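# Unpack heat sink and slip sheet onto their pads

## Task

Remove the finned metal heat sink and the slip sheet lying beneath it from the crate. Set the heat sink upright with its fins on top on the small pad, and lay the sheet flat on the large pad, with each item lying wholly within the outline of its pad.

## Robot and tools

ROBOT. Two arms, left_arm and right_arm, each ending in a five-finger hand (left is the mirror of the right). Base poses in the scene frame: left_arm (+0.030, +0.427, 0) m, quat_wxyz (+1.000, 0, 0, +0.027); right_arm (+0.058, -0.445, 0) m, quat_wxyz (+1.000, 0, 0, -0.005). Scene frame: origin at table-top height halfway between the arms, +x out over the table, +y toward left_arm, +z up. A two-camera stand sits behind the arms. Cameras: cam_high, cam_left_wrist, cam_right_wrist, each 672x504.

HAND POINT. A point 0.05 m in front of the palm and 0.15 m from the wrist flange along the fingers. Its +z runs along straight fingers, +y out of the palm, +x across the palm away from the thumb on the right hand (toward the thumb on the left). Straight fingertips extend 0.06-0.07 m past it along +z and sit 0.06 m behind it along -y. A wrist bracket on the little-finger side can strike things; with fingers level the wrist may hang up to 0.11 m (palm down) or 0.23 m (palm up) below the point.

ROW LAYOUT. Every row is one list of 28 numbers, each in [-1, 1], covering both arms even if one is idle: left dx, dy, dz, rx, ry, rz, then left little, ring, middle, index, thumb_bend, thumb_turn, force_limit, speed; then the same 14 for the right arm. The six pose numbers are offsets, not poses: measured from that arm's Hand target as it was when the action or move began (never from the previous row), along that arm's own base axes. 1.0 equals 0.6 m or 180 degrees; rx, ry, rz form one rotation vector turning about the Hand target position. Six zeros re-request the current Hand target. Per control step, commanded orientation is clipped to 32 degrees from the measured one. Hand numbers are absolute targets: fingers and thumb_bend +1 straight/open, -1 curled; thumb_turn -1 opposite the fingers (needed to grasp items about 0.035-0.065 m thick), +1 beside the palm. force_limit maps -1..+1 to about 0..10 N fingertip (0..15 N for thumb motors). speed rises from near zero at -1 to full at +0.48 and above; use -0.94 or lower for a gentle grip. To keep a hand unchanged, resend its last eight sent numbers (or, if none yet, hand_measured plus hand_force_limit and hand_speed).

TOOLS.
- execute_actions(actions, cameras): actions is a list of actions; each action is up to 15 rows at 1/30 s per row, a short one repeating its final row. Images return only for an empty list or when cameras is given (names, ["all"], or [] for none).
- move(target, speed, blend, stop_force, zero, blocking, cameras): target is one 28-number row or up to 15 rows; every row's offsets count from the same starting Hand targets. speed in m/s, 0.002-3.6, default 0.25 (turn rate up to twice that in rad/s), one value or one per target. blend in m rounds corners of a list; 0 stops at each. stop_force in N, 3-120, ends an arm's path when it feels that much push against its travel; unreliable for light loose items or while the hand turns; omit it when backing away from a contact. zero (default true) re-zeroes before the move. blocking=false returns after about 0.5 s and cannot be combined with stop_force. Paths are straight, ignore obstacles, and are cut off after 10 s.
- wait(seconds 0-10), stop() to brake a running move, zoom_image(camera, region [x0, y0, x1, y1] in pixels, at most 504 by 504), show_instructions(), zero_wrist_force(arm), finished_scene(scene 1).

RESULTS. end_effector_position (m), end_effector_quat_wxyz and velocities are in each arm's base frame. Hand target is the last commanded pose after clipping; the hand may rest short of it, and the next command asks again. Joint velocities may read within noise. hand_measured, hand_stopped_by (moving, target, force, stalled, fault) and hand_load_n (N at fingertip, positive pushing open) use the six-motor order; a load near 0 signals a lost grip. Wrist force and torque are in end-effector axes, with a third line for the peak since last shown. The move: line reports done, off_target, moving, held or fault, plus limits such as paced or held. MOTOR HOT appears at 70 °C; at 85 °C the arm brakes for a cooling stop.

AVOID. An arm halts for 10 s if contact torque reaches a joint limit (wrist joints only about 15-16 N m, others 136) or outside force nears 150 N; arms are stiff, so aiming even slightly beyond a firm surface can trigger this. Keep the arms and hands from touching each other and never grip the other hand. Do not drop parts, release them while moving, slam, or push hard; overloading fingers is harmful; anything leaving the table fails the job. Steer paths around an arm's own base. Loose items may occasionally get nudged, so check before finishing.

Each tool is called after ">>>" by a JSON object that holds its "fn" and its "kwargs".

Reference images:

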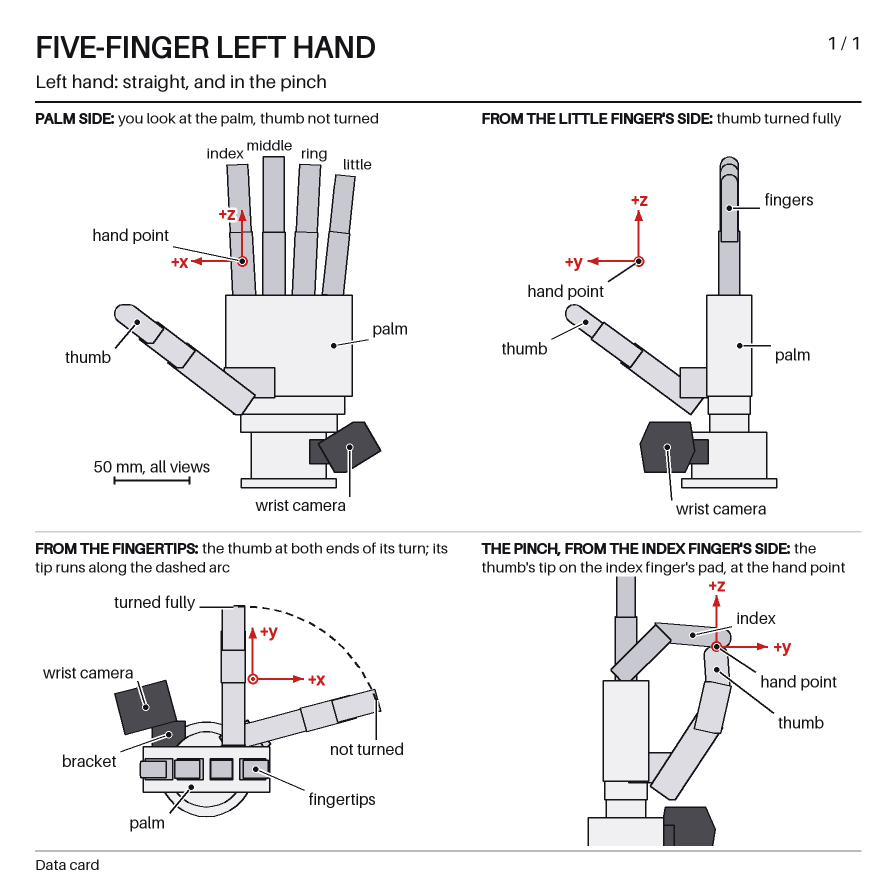

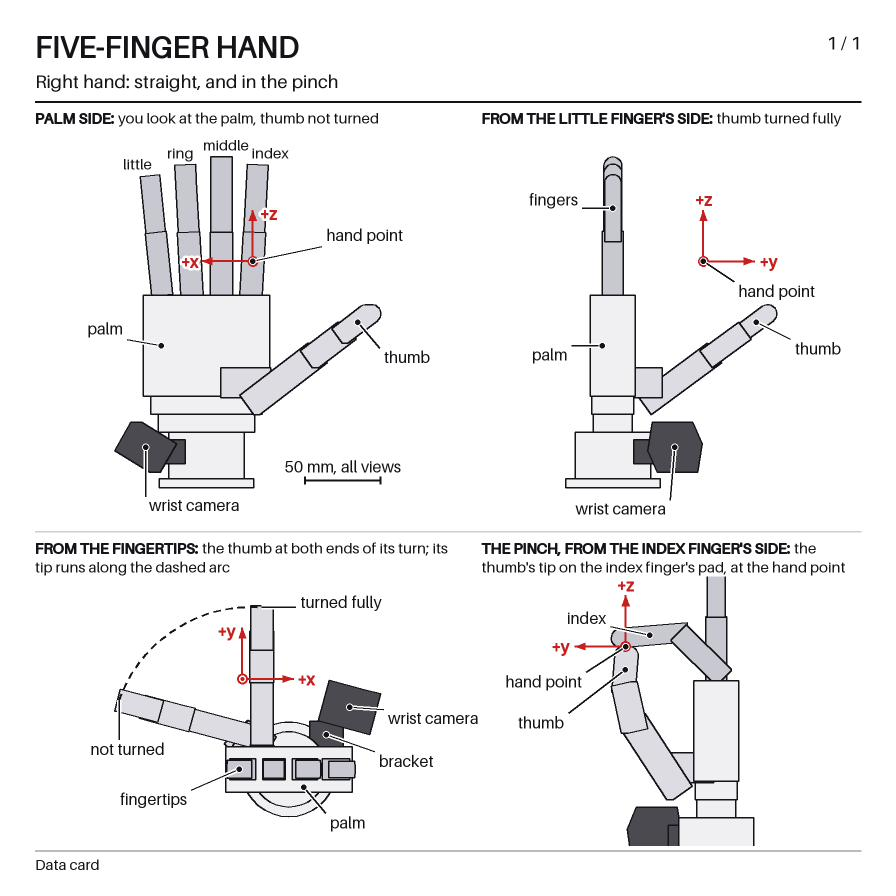

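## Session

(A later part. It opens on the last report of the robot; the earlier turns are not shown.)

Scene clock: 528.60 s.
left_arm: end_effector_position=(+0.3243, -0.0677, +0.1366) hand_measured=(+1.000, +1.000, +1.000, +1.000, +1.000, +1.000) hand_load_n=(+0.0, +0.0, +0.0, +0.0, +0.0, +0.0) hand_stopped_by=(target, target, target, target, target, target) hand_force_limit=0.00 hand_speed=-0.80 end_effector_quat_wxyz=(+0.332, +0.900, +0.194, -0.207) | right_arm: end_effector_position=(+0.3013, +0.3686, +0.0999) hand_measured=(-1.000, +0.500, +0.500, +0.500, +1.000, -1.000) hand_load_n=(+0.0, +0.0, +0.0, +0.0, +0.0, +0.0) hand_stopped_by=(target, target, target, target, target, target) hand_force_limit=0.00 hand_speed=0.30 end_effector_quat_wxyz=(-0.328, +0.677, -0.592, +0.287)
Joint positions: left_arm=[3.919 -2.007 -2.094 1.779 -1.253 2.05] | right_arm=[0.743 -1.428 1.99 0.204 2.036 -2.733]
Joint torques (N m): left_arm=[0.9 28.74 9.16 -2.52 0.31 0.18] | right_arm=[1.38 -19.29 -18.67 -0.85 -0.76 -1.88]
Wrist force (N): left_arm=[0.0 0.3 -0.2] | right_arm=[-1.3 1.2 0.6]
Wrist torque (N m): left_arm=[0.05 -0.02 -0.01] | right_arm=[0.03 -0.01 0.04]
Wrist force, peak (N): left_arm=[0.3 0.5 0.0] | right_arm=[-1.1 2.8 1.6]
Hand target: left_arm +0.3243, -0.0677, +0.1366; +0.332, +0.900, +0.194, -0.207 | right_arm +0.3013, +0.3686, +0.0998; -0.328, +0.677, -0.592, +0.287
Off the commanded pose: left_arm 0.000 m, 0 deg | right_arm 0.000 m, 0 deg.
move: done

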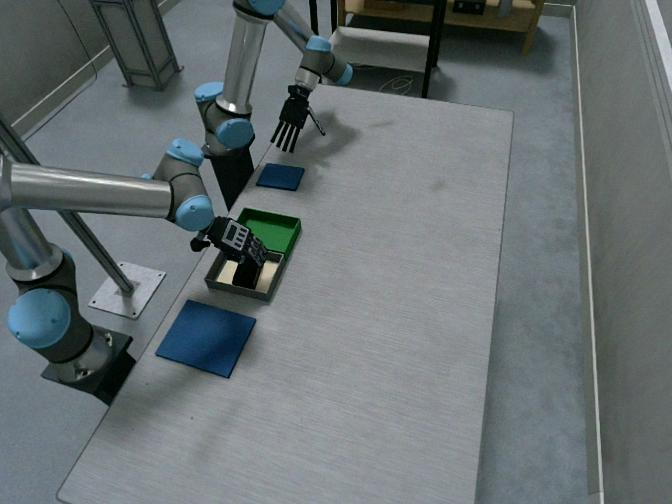

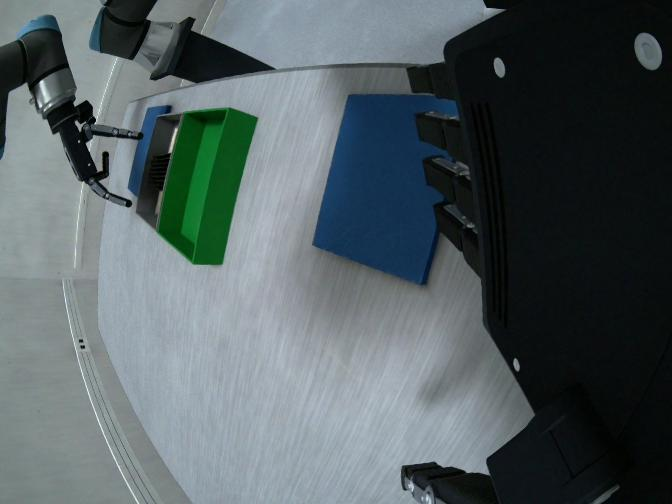

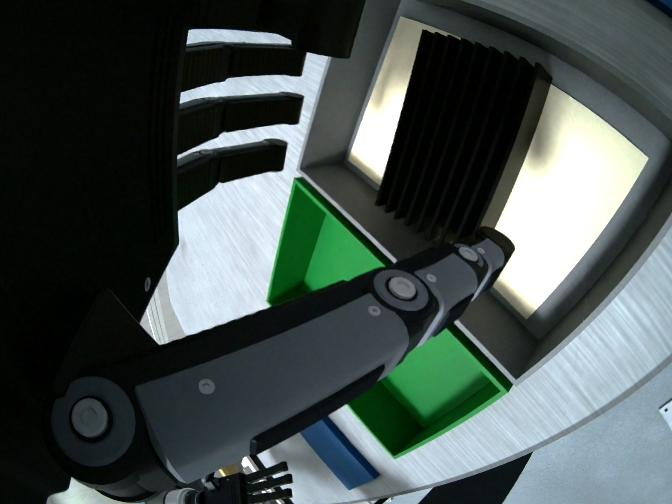

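>>> {"fn": "move", "kwargs": {"target": [0,0,0,0,0,0, 1,1,1,1,1,1,0,-0.8, 0,0,-0.0917,0,0,0, -1,0.5,0.5,0.5,1,-1,0,0.3], "speed": 0.08, "stop_force": 12, "cameras": ["all"]}}

>>> {"fn": "zoom_image", "kwargs": {"camera": "cam_left_wrist", "region": [60, 60, 280, 280]}}

>>> {"fn": "zoom_image", "kwargs": {"camera": "cam_high", "region": [180, 200, 320, 320]}}

Scene clock: 549.43 s.
left_arm: end_effector_position=(+0.3243, -0.0677, +0.1366) hand_measured=(+1.000, +1.000, +1.000, +1.000, +1.000, +1.000) hand_load_n=(+0.0, +0.0, +0.0, +0.0, +0.0, +0.0) hand_stopped_by=(target, target, target, target, target, target) hand_force_limit=0.00 hand_speed=-0.80 end_effector_quat_wxyz=(+0.332, +0.900, +0.194, -0.207) | right_arm: end_effector_position=(+0.3013, +0.3686, +0.0448) hand_measured=(-1.000, +0.500, +0.500, +0.500, +1.000, -1.000) hand_load_n=(+0.0, +0.0, +0.0, +0.0, +0.0, +0.0) hand_stopped_by=(target, target, target, target, target, target) hand_force_limit=0.00 hand_speed=0.30 end_effector_quat_wxyz=(-0.328, +0.677, -0.592, +0.287)
Joint positions: left_arm=[3.919 -2.007 -2.094 1.779 -1.253 2.05] | right_arm=[0.743 -1.342 2.058 0.051 2.036 -2.733]
Joint torques (N m): left_arm=[0.5 28.03 9.19 -2.55 0.37 0.18] | right_arm=[4.36 -31.08 -25.93 -0.71 0.14 -1.94]
Wrist force (N): left_arm=[0.1 0.2 -0.3] | right_arm=[-1.1 1.1 0.6]
Wrist torque (N m): left_arm=[0.06 -0.02 -0.01] | right_arm=[0.00 -0.05 0.05]
Wrist force, peak (N): left_arm=[0.0 0.6 -0.1] | right_arm=[-1.1 2.1 0.9]
Hand target: left_arm +0.3243, -0.0677, +0.1366; +0.332, +0.900, +0.194, -0.207 | right_arm +0.3013, +0.3686, +0.0448; -0.328, +0.677, -0.592, +0.287
Off the commanded pose: left_arm 0.000 m, 0 deg | right_arm 0.000 m, 0 deg.
move: done

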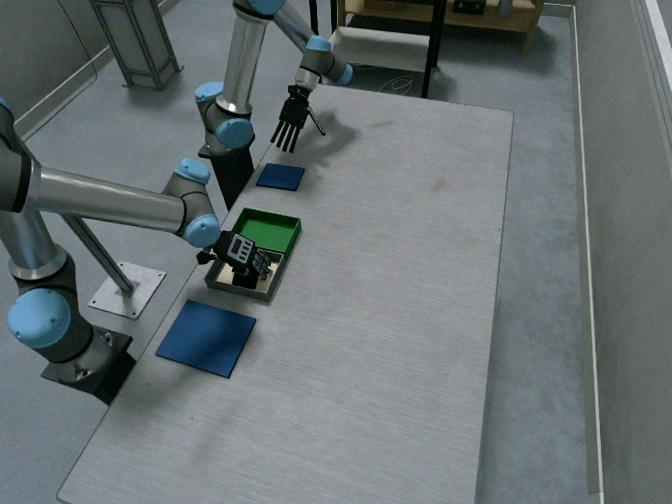

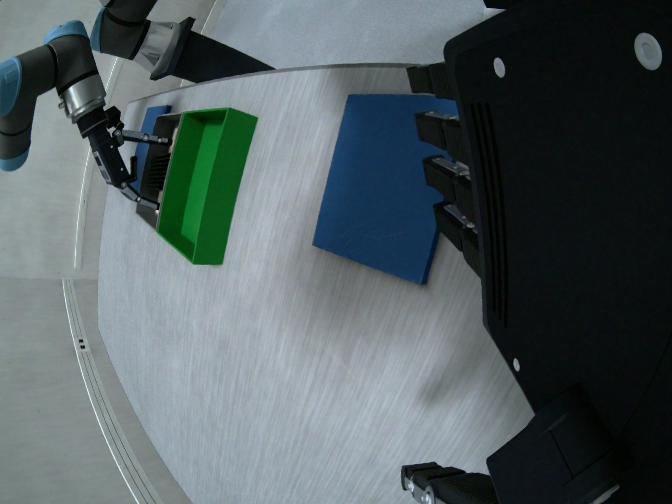

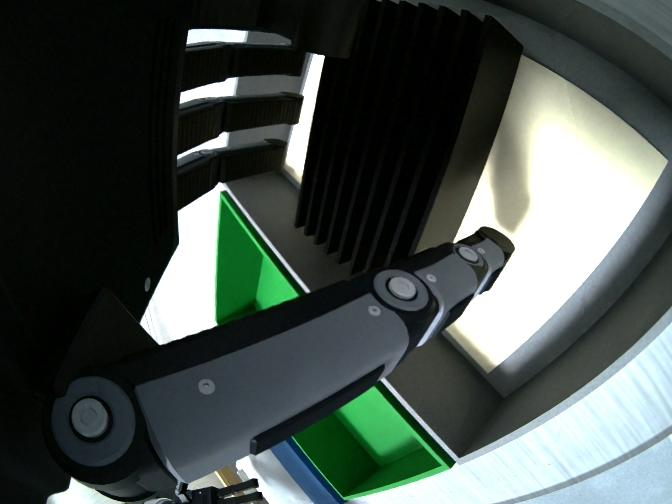

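Scaled by 2.291 from the camera's 672x504 image, which has a finer 960x720 frame.

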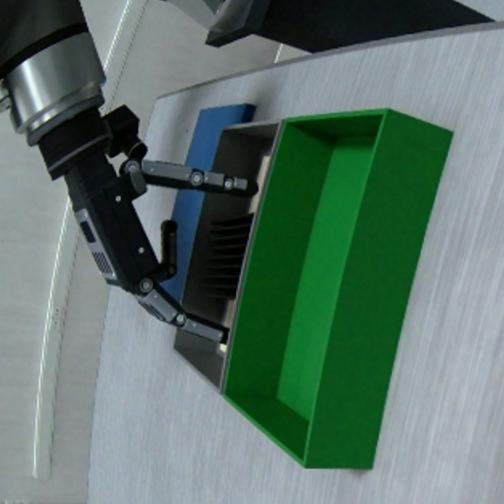

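Scaled by 3.600.

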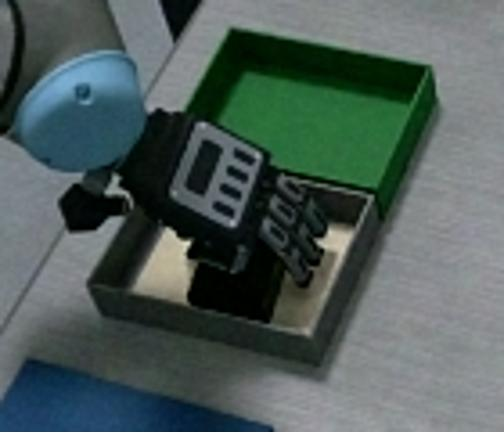

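>>> {"fn": "move", "kwargs": {"target": [[0,0,0,0,0,0, 1,1,1,1,1,1,0,-0.8, 0,0,-0.0125,0,0,0, -1,0.5,0.5,0.5,1,-1,0,0.3],[0,0,0,0,0,0, 1,1,1,1,1,1,0,-0.8, 0.0165,0.0022,-0.0125,0,0,0, -1,0.5,0.5,0.5,1,-1,0,0.3]], "speed": 0.04, "stop_force": 8, "cameras": ["all"]}}

>>> {"fn": "zoom_image", "kwargs": {"camera": "cam_left_wrist", "region": [100, 80, 260, 240]}}

Scene clock: 567.57 s.
left_arm: end_effector_position=(+0.3243, -0.0677, +0.1366) hand_measured=(+1.000, +1.000, +1.000, +1.000, +1.000, +1.000) hand_load_n=(+0.0, +0.0, +0.0, +0.0, +0.0, +0.0) hand_stopped_by=(target, target, target, target, target, target) hand_force_limit=0.00 hand_speed=-0.80 end_effector_quat_wxyz=(+0.332, +0.900, +0.194, -0.207) | right_arm: end_effector_position=(+0.3112, +0.3699, +0.0373) hand_measured=(-1.000, +0.500, +0.500, +0.500, +1.000, -1.000) hand_load_n=(+0.0, +0.0, +0.0, +0.0, +0.0, +0.0) hand_stopped_by=(target, target, target, target, target, target) hand_force_limit=0.00 hand_speed=0.30 end_effector_quat_wxyz=(-0.328, +0.677, -0.592, +0.287)
Joint positions: left_arm=[3.919 -2.007 -2.094 1.779 -1.253 2.05] | right_arm=[0.726 -1.318 2.05 0.029 2.024 -2.747]
Joint torques (N m): left_arm=[0.51 27.99 9.02 -2.58 0.39 0.33] | right_arm=[7.84 -33.55 -4.4 -0.72 2.27 1.87]
Wrist force (N): left_arm=[0.3 0.2 -0.2] | right_arm=[-1.1 1.3 0.6]
Wrist torque (N m): left_arm=[0.04 -0.06 0.01] | right_arm=[0.01 -0.04 0.04]
Wrist force, peak (N): left_arm=[0.5 0.3 -0.3] | right_arm=[-1.3 2.0 0.4]
Hand target: left_arm +0.3243, -0.0677, +0.1366; +0.332, +0.900, +0.194, -0.207 | right_arm +0.3112, +0.3699, +0.0373; -0.328, +0.677, -0.592, +0.287
Off the commanded pose: left_arm 0.000 m, 0 deg | right_arm 0.000 m, 0 deg.
move: done

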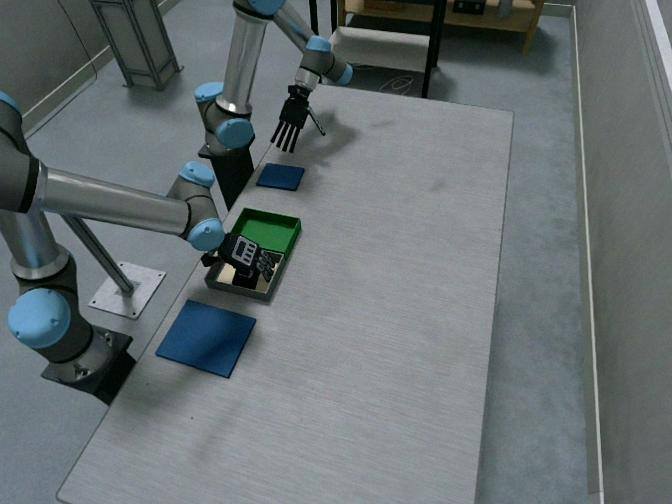

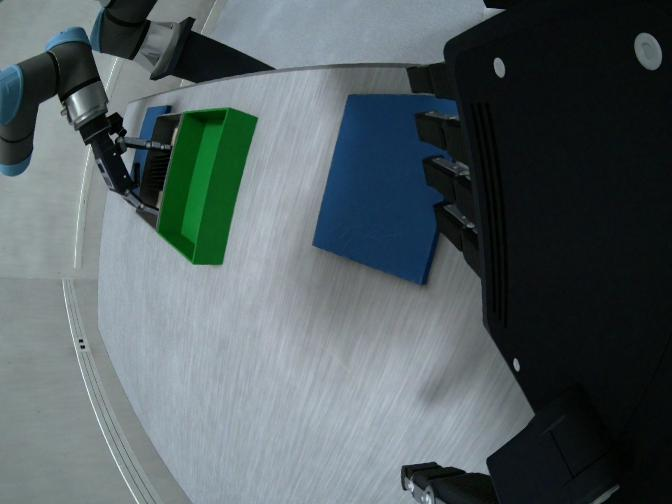

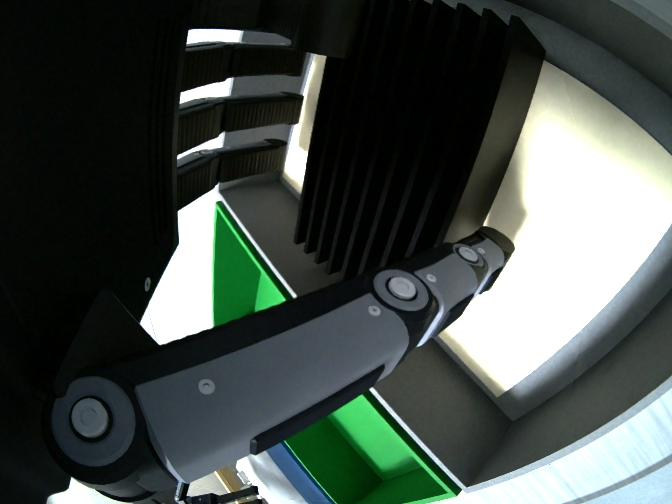

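Scaled by 3.150 from the camera's 672x504 image, which has a finer 960x720 frame.

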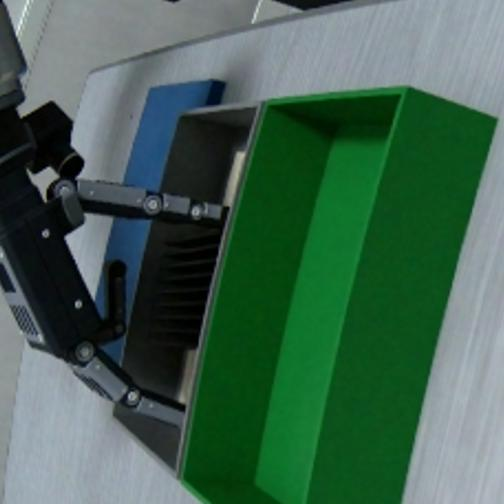

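>>> {"fn": "move", "kwargs": {"target": [0,0,0,0,0,0, 1,1,1,1,1,1,0,-0.8, 0.0132,0.0018,0,0,0,0, -1,0.5,0.5,0.5,1,-1,0,0.3], "speed": 0.03, "stop_force": 5}}

>>> {"fn": "execute_actions", "kwargs": {"actions": [[[0,0,0,0,0,0, 1,1,1,1,1,1,0,-0.8, 0,0,0,0,0,0, -1,0,0,0,1,-1,0,-0.85]]]}}

>>> {"fn": "wait", "kwargs": {"seconds": 2.5, "cameras": ["all"]}}

Scene clock: 581.63 s.
left_arm: end_effector_position=(+0.3243, -0.0677, +0.1366) hand_measured=(+1.000, +1.000, +1.000, +1.000, +1.000, +1.000) hand_load_n=(+0.0, +0.0, +0.0, +0.0, +0.0, +0.0) hand_stopped_by=(target, target, target, target, target, target) hand_force_limit=0.00 hand_speed=-0.80 end_effector_quat_wxyz=(+0.332, +0.900, +0.194, -0.207) | right_arm: end_effector_position=(+0.3192, +0.3710, +0.0373) hand_measured=(-1.000, +0.500, +0.500, +0.500, +1.000, -1.000) hand_load_n=(+0.0, +0.0, +0.0, +0.0, +0.0, +0.0) hand_stopped_by=(target, target, target, target, target, target) hand_force_limit=0.00 hand_speed=0.30 end_effector_quat_wxyz=(-0.328, +0.677, -0.592, +0.287)
Joint positions: left_arm=[3.919 -2.007 -2.094 1.779 -1.253 2.05] | right_arm=[0.712 -1.31 2.038 0.028 2.014 -2.757]
Joint torques (N m): left_arm=[0.98 28.59 8.83 -2.47 0.37 0.28] | right_arm=[7.44 -34.24 -4.39 -0.53 1.82 1.92]
Wrist force (N): left_arm=[0.2 0.1 -0.2] | right_arm=[-1.2 1.4 0.3]
Wrist torque (N m): left_arm=[0.03 -0.05 0.01] | right_arm=[0.04 -0.02 0.03]
Wrist force, peak (N): left_arm=[-0.2 0.6 -0.4] | right_arm=[-1.4 1.7 0.4]
Hand target: left_arm +0.3243, -0.0677, +0.1366; +0.332, +0.900, +0.194, -0.207 | right_arm +0.3192, +0.3710, +0.0373; -0.328, +0.677, -0.592, +0.287
Off the commanded pose: left_arm 0.000 m, 0 deg | right_arm 0.000 m, 0 deg.
move: done

Scene clock: 583.10 s.
left_arm: end_effector_position=(+0.3243, -0.0677, +0.1366) hand_measured=(+1.000, +1.000, +1.000, +1.000, +1.000, +1.000) hand_load_n=(+0.0, +0.0, +0.0, +0.0, +0.0, +0.0) hand_stopped_by=(target, target, target, target, target, target) hand_force_limit=0.00 hand_speed=-0.80 end_effector_quat_wxyz=(+0.332, +0.900, +0.194, -0.207) | right_arm: end_effector_position=(+0.3192, +0.3710, +0.0373) hand_measured=(-1.000, +0.016, +0.044, +0.004, +1.000, -1.000) hand_load_n=(+0.0, +7.5, +2.5, +10.5, +2.5, +4.0) hand_stopped_by=(target, force, force, force, target, target) hand_force_limit=0.00 hand_speed=-0.85 end_effector_quat_wxyz=(-0.328, +0.677, -0.592, +0.287)
Joint positions: left_arm=[3.919 -2.007 -2.094 1.779 -1.253 2.05] | right_arm=[0.712 -1.31 2.038 0.028 2.014 -2.757]
Joint torques (N m): left_arm=[-0.24 28.72 8.58 -2.49 0.34 0.11] | right_arm=[6.19 -33.17 -8.49 0.3 1.74 1.8]
Wrist force (N): left_arm=[0.2 0.3 0.2] | right_arm=[-1.3 2.5 1.1]
Wrist torque (N m): left_arm=[0.02 -0.02 -0.01] | right_arm=[0.05 0.01 0.02]
Wrist force, peak (N): left_arm=[-0.1 0.5 -0.2] | right_arm=[-1.3 2.7 1.6]
Hand target: left_arm +0.3243, -0.0677, +0.1366; +0.332, +0.900, +0.194, -0.207 | right_arm +0.3192, +0.3710, +0.0373; -0.328, +0.677, -0.592, +0.287
Off the commanded pose: left_arm 0.000 m, 0 deg | right_arm 0.000 m, 0 deg.
Step readings (end_effector_position of left_arm | right_arm):
0: (+0.3243, -0.0677, +0.1366) | (+0.3192, +0.3710, +0.0373)
1: (+0.3243, -0.0677, +0.1366) | (+0.3192, +0.3710, +0.0373)
2: (+0.3243, -0.0677, +0.1366) | (+0.3192, +0.3710, +0.0373)
4: (+0.3243, -0.0677, +0.1366) | (+0.3192, +0.3710, +0.0373)
8: (+0.3243, -0.0677, +0.1366) | (+0.3192, +0.3710, +0.0373)
15: (+0.3243, -0.0677, +0.1366) | (+0.3192, +0.3710, +0.0373)

Scene clock: 585.60 s.
left_arm: end_effector_position=(+0.3243, -0.0677, +0.1366) hand_measured=(+1.000, +1.000, +1.000, +1.000, +1.000, +1.000) hand_load_n=(+0.0, +0.0, +0.0, +0.0, +0.0, +0.0) hand_stopped_by=(target, target, target, target, target, target) hand_force_limit=0.00 hand_speed=-0.80 end_effector_quat_wxyz=(+0.332, +0.900, +0.194, -0.207) | right_arm: end_effector_position=(+0.3192, +0.3710, +0.0373) hand_measured=(-1.000, +0.016, +0.044, +0.004, +1.000, -1.000) hand_load_n=(+0.0, +7.5, +2.5, +10.0, +2.5, +4.0) hand_stopped_by=(target, force, force, force, target, target) hand_force_limit=0.00 hand_speed=-0.85 end_effector_quat_wxyz=(-0.328, +0.677, -0.592, +0.287)
Joint positions: left_arm=[3.919 -2.007 -2.094 1.779 -1.253 2.05] | right_arm=[0.712 -1.31 2.038 0.028 2.014 -2.757]
Joint torques (N m): left_arm=[1.18 28.62 8.63 -2.52 0.39 0.15] | right_arm=[4.5 -32.39 -14.72 1.34 1.73 1.8]
Wrist force (N): left_arm=[-0.2 0.1 -0.3] | right_arm=[-1.1 2.6 1.1]
Wrist torque (N m): left_arm=[0.02 0.01 -0.01] | right_arm=[0.07 -0.02 0.03]
Wrist force, peak (N): left_arm=[0.2 0.7 -0.2] | right_arm=[-1.3 2.5 1.3]
Hand target: left_arm +0.3243, -0.0677, +0.1366; +0.332, +0.900, +0.194, -0.207 | right_arm +0.3192, +0.3710, +0.0373; -0.328, +0.677, -0.592, +0.287
Off the commanded pose: left_arm 0.000 m, 0 deg | right_arm 0.000 m, 0 deg.
wait: 2.50 s; at rest by 0.17 s

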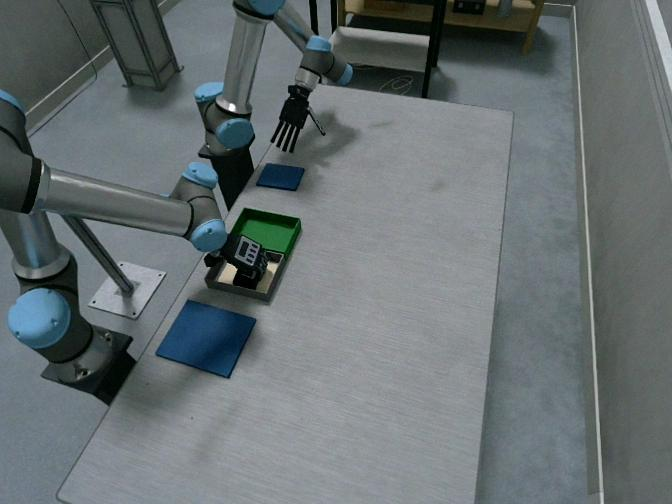

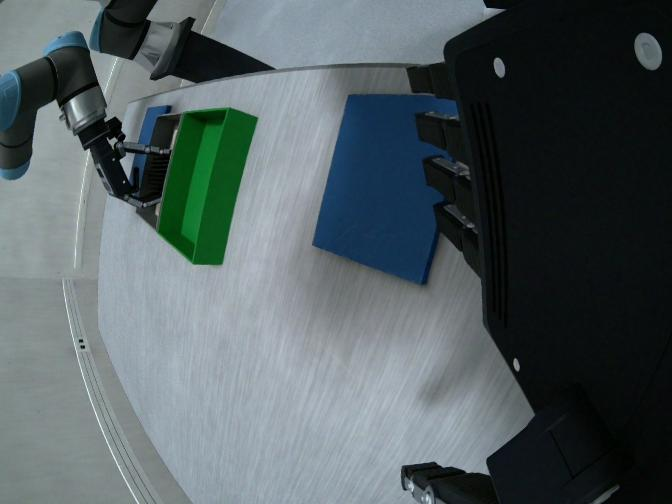

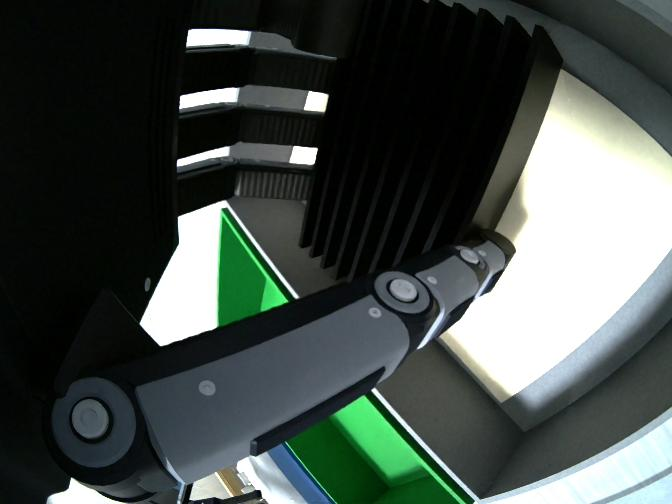

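>>> {"fn": "move", "kwargs": {"target": [0,0,0,0,0,0, 1,1,1,1,1,1,0,-0.8, 0,0,0.05,0,0,0, -1,0,0,0,1,-1,0,-0.85], "speed": 0.04, "cameras": ["all"]}}

>>> {"fn": "zoom_image", "kwargs": {"camera": "cam_left_wrist", "region": [80, 60, 260, 240]}}

Scene clock: 592.37 s.
left_arm: end_effector_position=(+0.3243, -0.0677, +0.1366) hand_measured=(+1.000, +1.000, +1.000, +1.000, +1.000, +1.000) hand_load_n=(+0.0, +0.0, +0.0, +0.0, +0.0, +0.0) hand_stopped_by=(target, target, target, target, target, target) hand_force_limit=0.00 hand_speed=-0.80 end_effector_quat_wxyz=(+0.332, +0.900, +0.194, -0.207) | right_arm: end_effector_position=(+0.3193, +0.3711, +0.0675) hand_measured=(-1.000, +0.016, +0.044, +0.004, +1.000, -1.000) hand_load_n=(+0.0, +7.5, +3.0, +10.5, +2.5, +3.5) hand_stopped_by=(target, force, force, force, target, target) hand_force_limit=0.00 hand_speed=-0.85 end_effector_quat_wxyz=(-0.328, +0.677, -0.592, +0.287) end_effector_velocity=(+0.000, +0.001, -0.001) end_effector_angular_velocity=(+0.001, -0.001, +0.001)
Joint positions: left_arm=[3.919 -2.007 -2.094 1.779 -1.253 2.05] | right_arm=[0.712 -1.36 2.005 0.111 2.014 -2.757]
Joint velocities: left_arm=[within noise] | right_arm=[0.001 0.002 0.002 -0.006 0 0]
Joint torques (N m): left_arm=[1.03 28.06 8.58 -2.59 0.36 0.14] | right_arm=[0.7 -18.3 -6.66 -1.02 1.42 0.05]
Wrist force (N): left_arm=[0.0 0.4 -0.1] | right_arm=[-1.3 3.0 1.9]
Wrist torque (N m): left_arm=[0.06 0.00 -0.01] | right_arm=[0.09 -0.05 0.05]
Wrist force, peak (N): left_arm=[0.0 0.6 -0.2] | right_arm=[-1.4 3.6 2.1]
Hand target: left_arm +0.3243, -0.0677, +0.1366; +0.332, +0.900, +0.194, -0.207 | right_arm +0.3192, +0.3710, +0.0673; -0.328, +0.677, -0.592, +0.287
Off the commanded pose: left_arm 0.000 m, 0 deg | right_arm 0.000 m, 0 deg.
move: done

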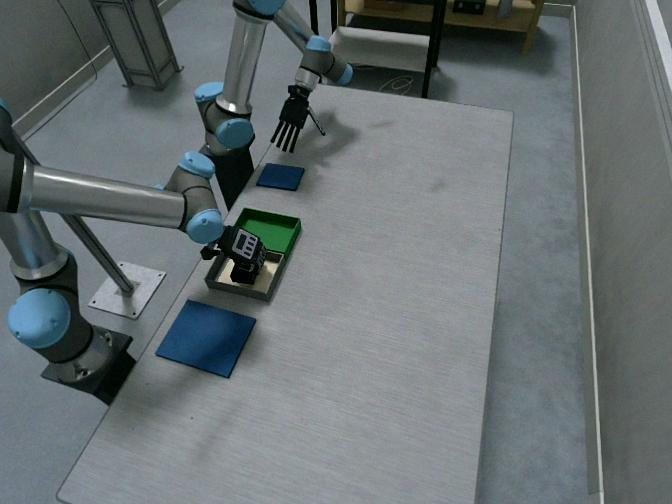

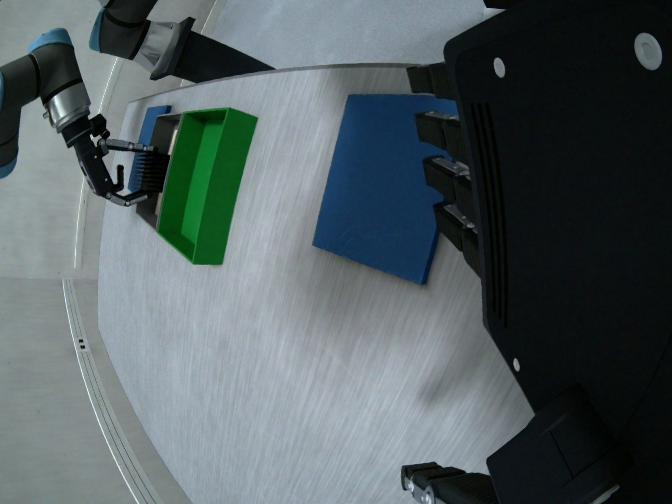

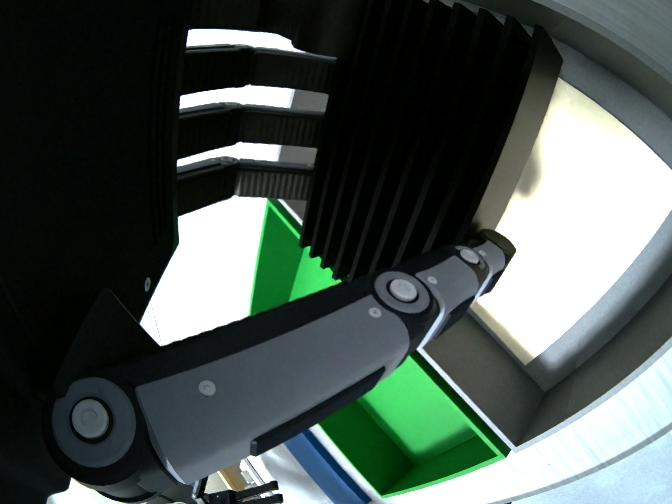

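Scaled by 2.800 from the camera's 672x504 image, which has a finer 960x720 frame.

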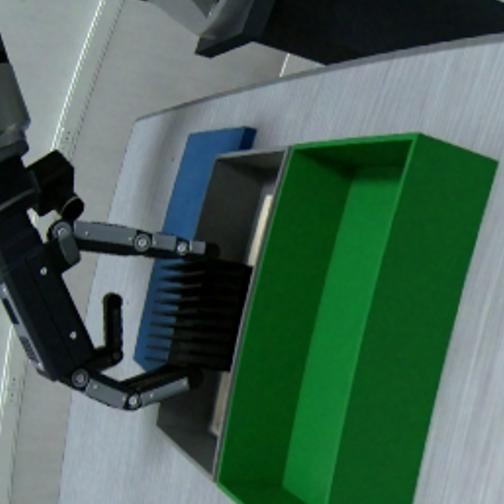

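>>> {"fn": "move", "kwargs": {"target": [0,0.33,0.17,0,0,0, 1,1,1,1,1,1,0,-0.8, 0,0,0.22,0,0,0, -1,0,0,0,1,-1,0,-0.85], "speed": 0.15, "cameras": ["all"]}}

Scene clock: 636.50 s.
left_arm: end_effector_position=(+0.3243, +0.1304, +0.2385) hand_measured=(+1.000, +1.000, +1.000, +1.000, +1.000, +1.000) hand_load_n=(+0.0, +0.0, +0.0, +0.0, +0.0, +0.0) hand_stopped_by=(target, target, target, target, target, target) hand_force_limit=0.00 hand_speed=-0.80 end_effector_quat_wxyz=(+0.332, +0.900, +0.194, -0.207) | right_arm: end_effector_position=(+0.3192, +0.3710, +0.1994) hand_measured=(-1.000, +0.016, +0.044, +0.004, +1.000, -1.000) hand_load_n=(+0.0, +7.5, +2.5, +10.0, +2.5, +4.0) hand_stopped_by=(target, force, force, force, target, target) hand_force_limit=0.00 hand_speed=-0.85 end_effector_quat_wxyz=(-0.328, +0.677, -0.592, +0.287)
Joint positions: left_arm=[4.223 -2.044 -1.68 1.355 -1.466 2.272] | right_arm=[0.712 -1.508 1.799 0.465 2.014 -2.757]
Joint torques (N m): left_arm=[-13.04 43.31 15.34 -1.95 0.7 -0.46] | right_arm=[-1.78 -14.73 -10.94 0.8 0.82 1.75]
Wrist force (N): left_arm=[-0.1 0.1 -0.2] | right_arm=[-1.1 2.9 2.0]
Wrist torque (N m): left_arm=[0.01 0.00 -0.16] | right_arm=[0.08 -0.10 0.05]
Wrist force, peak (N): left_arm=[0.0 -0.6 -1.5] | right_arm=[-0.6 4.8 2.3]
Hand target: left_arm +0.3243, +0.1303, +0.2386; +0.332, +0.900, +0.194, -0.207 | right_arm +0.3192, +0.3710, +0.1993; -0.328, +0.677, -0.592, +0.287
Off the commanded pose: left_arm 0.000 m, 0 deg | right_arm 0.000 m, 0 deg.
move: done

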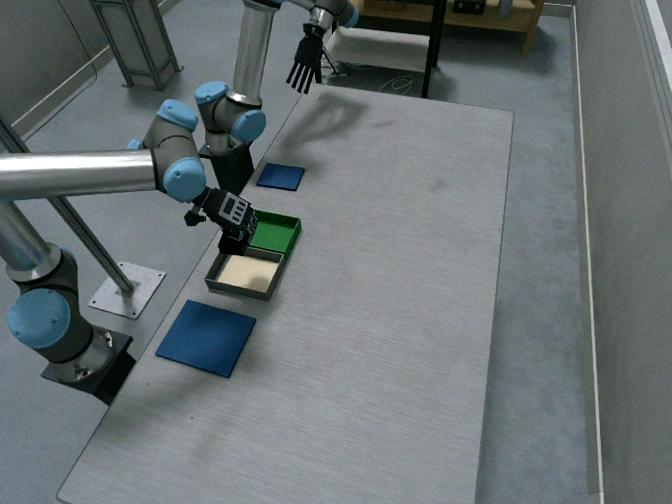

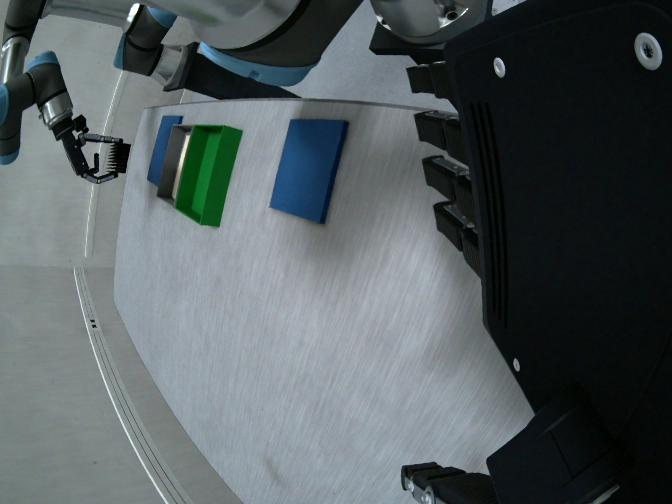

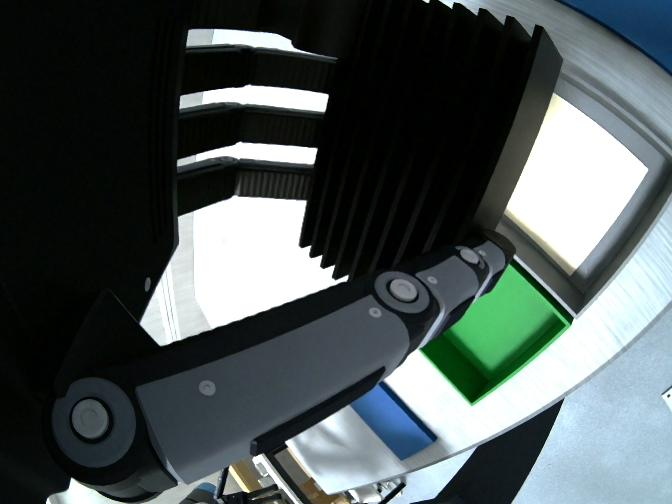

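>>> {"fn": "zoom_image", "kwargs": {"camera": "cam_right_wrist", "region": [320, 340, 520, 490]}}

>>> {"fn": "zoom_image", "kwargs": {"camera": "cam_left_wrist", "region": [240, 90, 400, 250]}}

>>> {"fn": "zoom_image", "kwargs": {"camera": "cam_high", "region": [230, 140, 330, 220]}}

Scaled by 2.520 from the camera's 672x504 image, which has a finer 960x720 frame.

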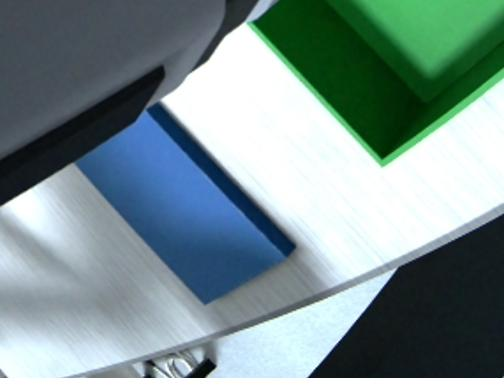

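Scaled by 3.150 from the camera's 672x504 image, which has a finer 960x720 frame.

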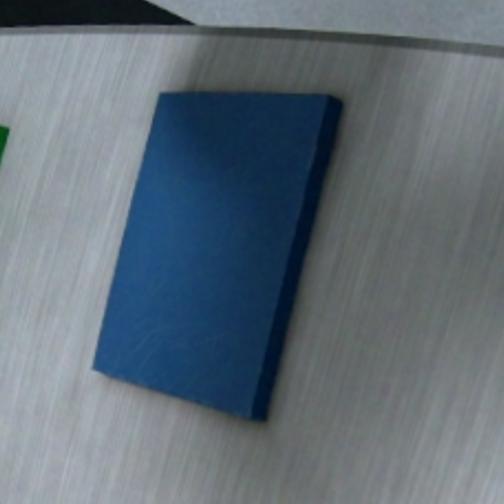

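Scaled by 5.040.

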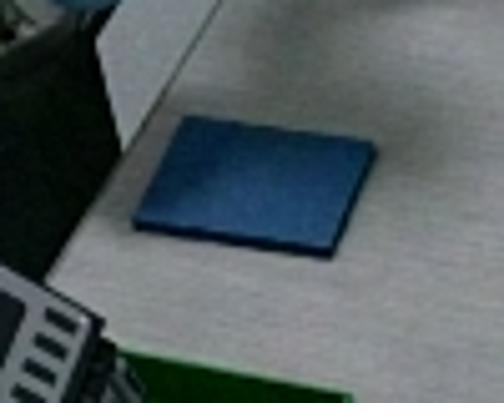

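>>> {"fn": "move", "kwargs": {"target": [0,0,0,0,0,0, 1,1,1,1,1,1,0,-0.8, -0.1507,0.628,0,0,0,0.4744, -1,0,0,0,1,-1,0,-0.85], "speed": 0.2, "cameras": ["all"]}}

>>> {"fn": "zoom_image", "kwargs": {"camera": "cam_left_wrist", "region": [180, 60, 400, 280]}}

Scene clock: 740.37 s.
left_arm: end_effector_position=(+0.3243, +0.1303, +0.2386) hand_measured=(+1.000, +1.000, +1.000, +1.000, +1.000, +1.000) hand_load_n=(+0.0, +0.0, +0.0, +0.0, +0.0, +0.0) hand_stopped_by=(target, target, target, target, target, target) hand_force_limit=0.00 hand_speed=-0.80 end_effector_quat_wxyz=(+0.332, +0.900, +0.194, -0.207) | right_arm: end_effector_position=(+0.2287, +0.7478, +0.1993) hand_measured=(-1.000, +0.016, +0.044, +0.004, +1.000, -1.000) hand_load_n=(+0.0, +7.5, +3.0, +10.0, +2.5, +3.5) hand_stopped_by=(target, force, force, force, target, target) hand_force_limit=0.00 hand_speed=-0.85 end_effector_quat_wxyz=(-0.436, +0.900, +0.024, -0.012)
Joint positions: left_arm=[4.223 -2.044 -1.68 1.355 -1.466 2.272] | right_arm=[0.938 -0.738 0.679 0.855 1.05 -3.611]
Joint torques (N m): left_arm=[-12.83 43.38 26.37 -4.75 -0.94 0.95] | right_arm=[-6.34 -49.67 -28.06 0.78 -1.4 0.71]
Wrist force (N): left_arm=[-0.1 0.1 -0.1] | right_arm=[-1.6 2.9 2.4]
Wrist torque (N m): left_arm=[0.01 -0.01 -0.16] | right_arm=[0.09 -0.17 0.09]
Wrist force, peak (N): left_arm=[-0.4 0.7 0.1] | right_arm=[-1.8 3.4 2.5]
Hand target: left_arm +0.3243, +0.1303, +0.2386; +0.332, +0.900, +0.194, -0.207 | right_arm +0.2287, +0.7478, +0.1993; -0.436, +0.900, +0.024, -0.012
Off the commanded pose: left_arm 0.000 m, 0 deg | right_arm 0.000 m, 0 deg.
move: done

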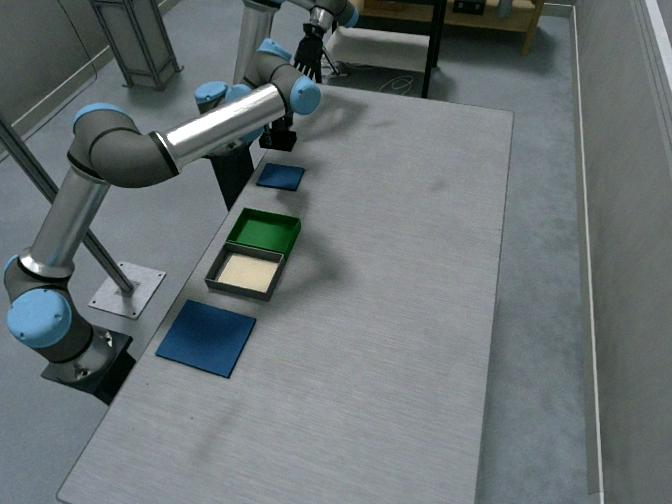

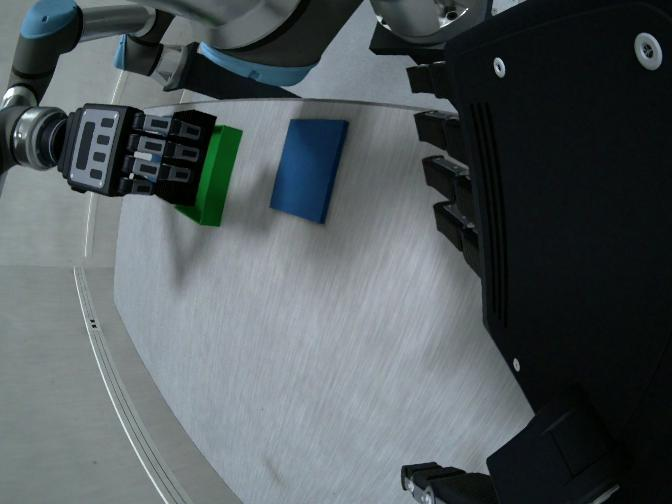

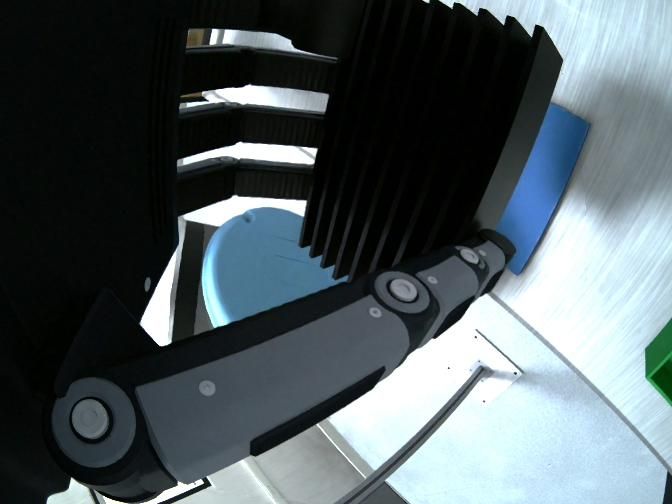

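Scaled by 2.291 from the camera's 672x504 image, which has a finer 960x720 frame.

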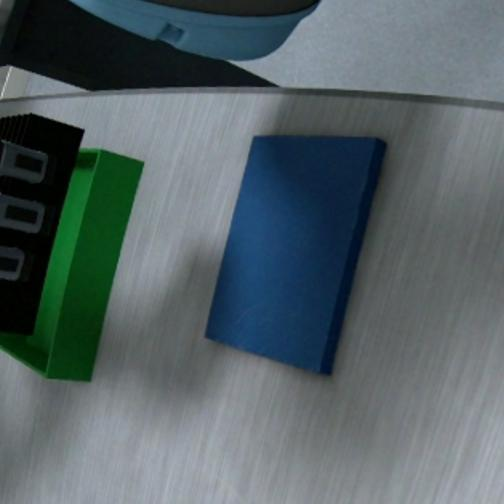

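>>> {"fn": "zoom_image", "kwargs": {"camera": "cam_right_wrist", "region": [470, 80, 630, 290]}}

Scaled by 2.400 from the camera's 672x504 image, which has a finer 960x720 frame.

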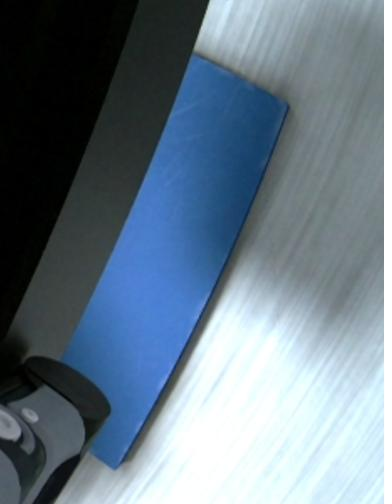

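>>> {"fn": "move", "kwargs": {"target": [0,0,0,0,0,0, 1,1,1,1,1,1,0,-0.8, 0,0,-0.15,0,0,0, -1,0,0,0,1,-1,0,-0.85], "speed": 0.15, "cameras": ["all"]}}

>>> {"fn": "zoom_image", "kwargs": {"camera": "cam_left_wrist", "region": [180, 60, 400, 280]}}

>>> {"fn": "zoom_image", "kwargs": {"camera": "cam_high", "region": [220, 100, 340, 220]}}

Scene clock: 780.67 s.
left_arm: end_effector_position=(+0.3243, +0.1303, +0.2386) hand_measured=(+1.000, +1.000, +1.000, +1.000, +1.000, +1.000) hand_load_n=(+0.0, +0.0, +0.0, +0.0, +0.0, +0.0) hand_stopped_by=(target, target, target, target, target, target) hand_force_limit=0.00 hand_speed=-0.80 end_effector_quat_wxyz=(+0.332, +0.900, +0.194, -0.207) | right_arm: end_effector_position=(+0.2287, +0.7478, +0.1093) hand_measured=(-1.000, +0.016, +0.044, +0.004, +1.000, -1.000) hand_load_n=(+0.0, +7.5, +3.0, +10.0, +2.0, +3.5) hand_stopped_by=(target, force, force, force, target, target) hand_force_limit=0.00 hand_speed=-0.85 end_effector_quat_wxyz=(-0.436, +0.900, +0.024, -0.012)
Joint positions: left_arm=[4.223 -2.044 -1.68 1.355 -1.466 2.272] | right_arm=[0.938 -0.723 0.882 0.637 1.05 -3.611]
Joint torques (N m): left_arm=[-12.96 43.52 25.26 -4.56 -0.87 0.79] | right_arm=[-5.28 -61.46 -24.6 -0.59 -0.74 0.94]
Wrist force (N): left_arm=[0.0 0.2 0.0] | right_arm=[-1.7 2.9 2.1]
Wrist torque (N m): left_arm=[0.02 -0.02 -0.15] | right_arm=[0.09 -0.14 0.10]
Wrist force, peak (N): left_arm=[-0.4 0.4 -0.3] | right_arm=[-1.7 4.4 3.3]
Hand target: left_arm +0.3243, +0.1303, +0.2386; +0.332, +0.900, +0.194, -0.207 | right_arm +0.2287, +0.7478, +0.1093; -0.436, +0.900, +0.024, -0.012
Off the commanded pose: left_arm 0.000 m, 0 deg | right_arm 0.000 m, 0 deg.
move: done

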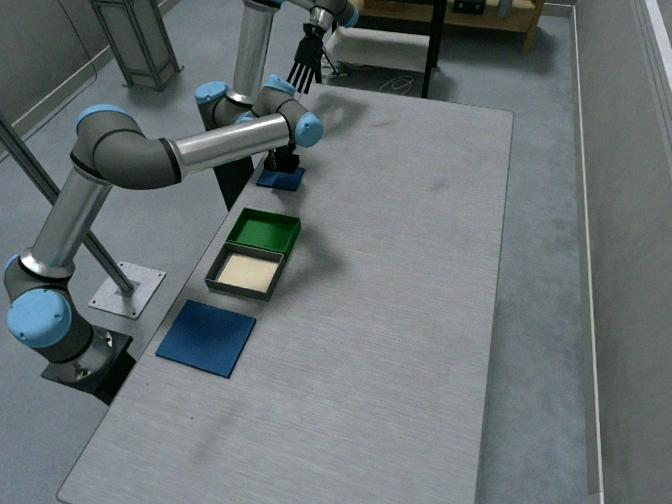

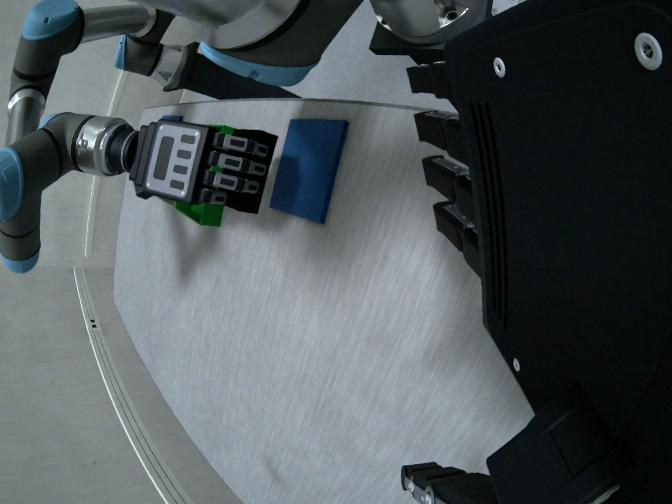

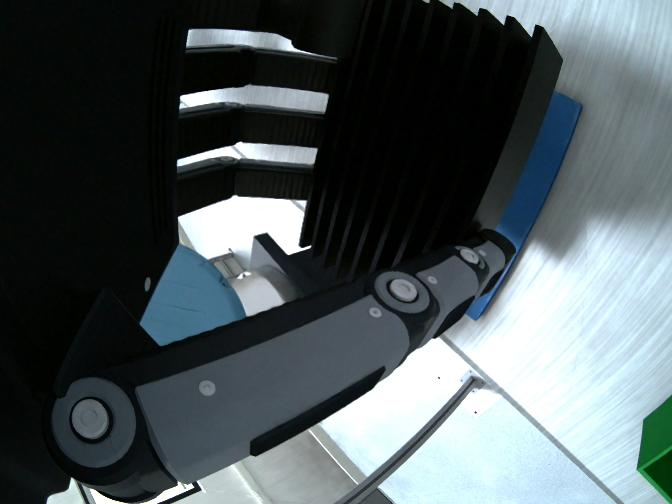

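Scaled by 2.291 from the camera's 672x504 image, which has a finer 960x720 frame.

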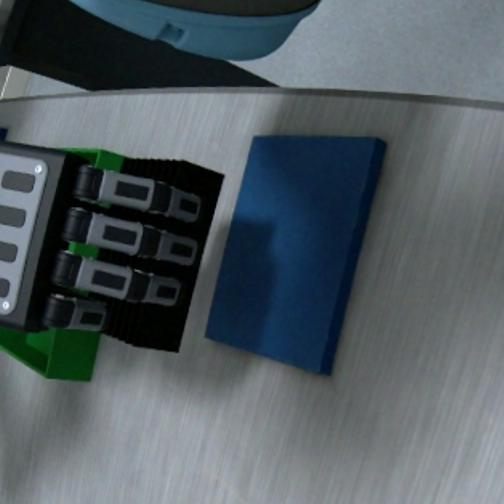

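Scaled by 4.200.

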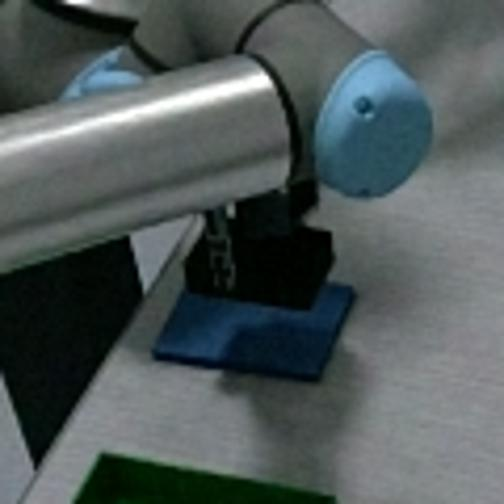

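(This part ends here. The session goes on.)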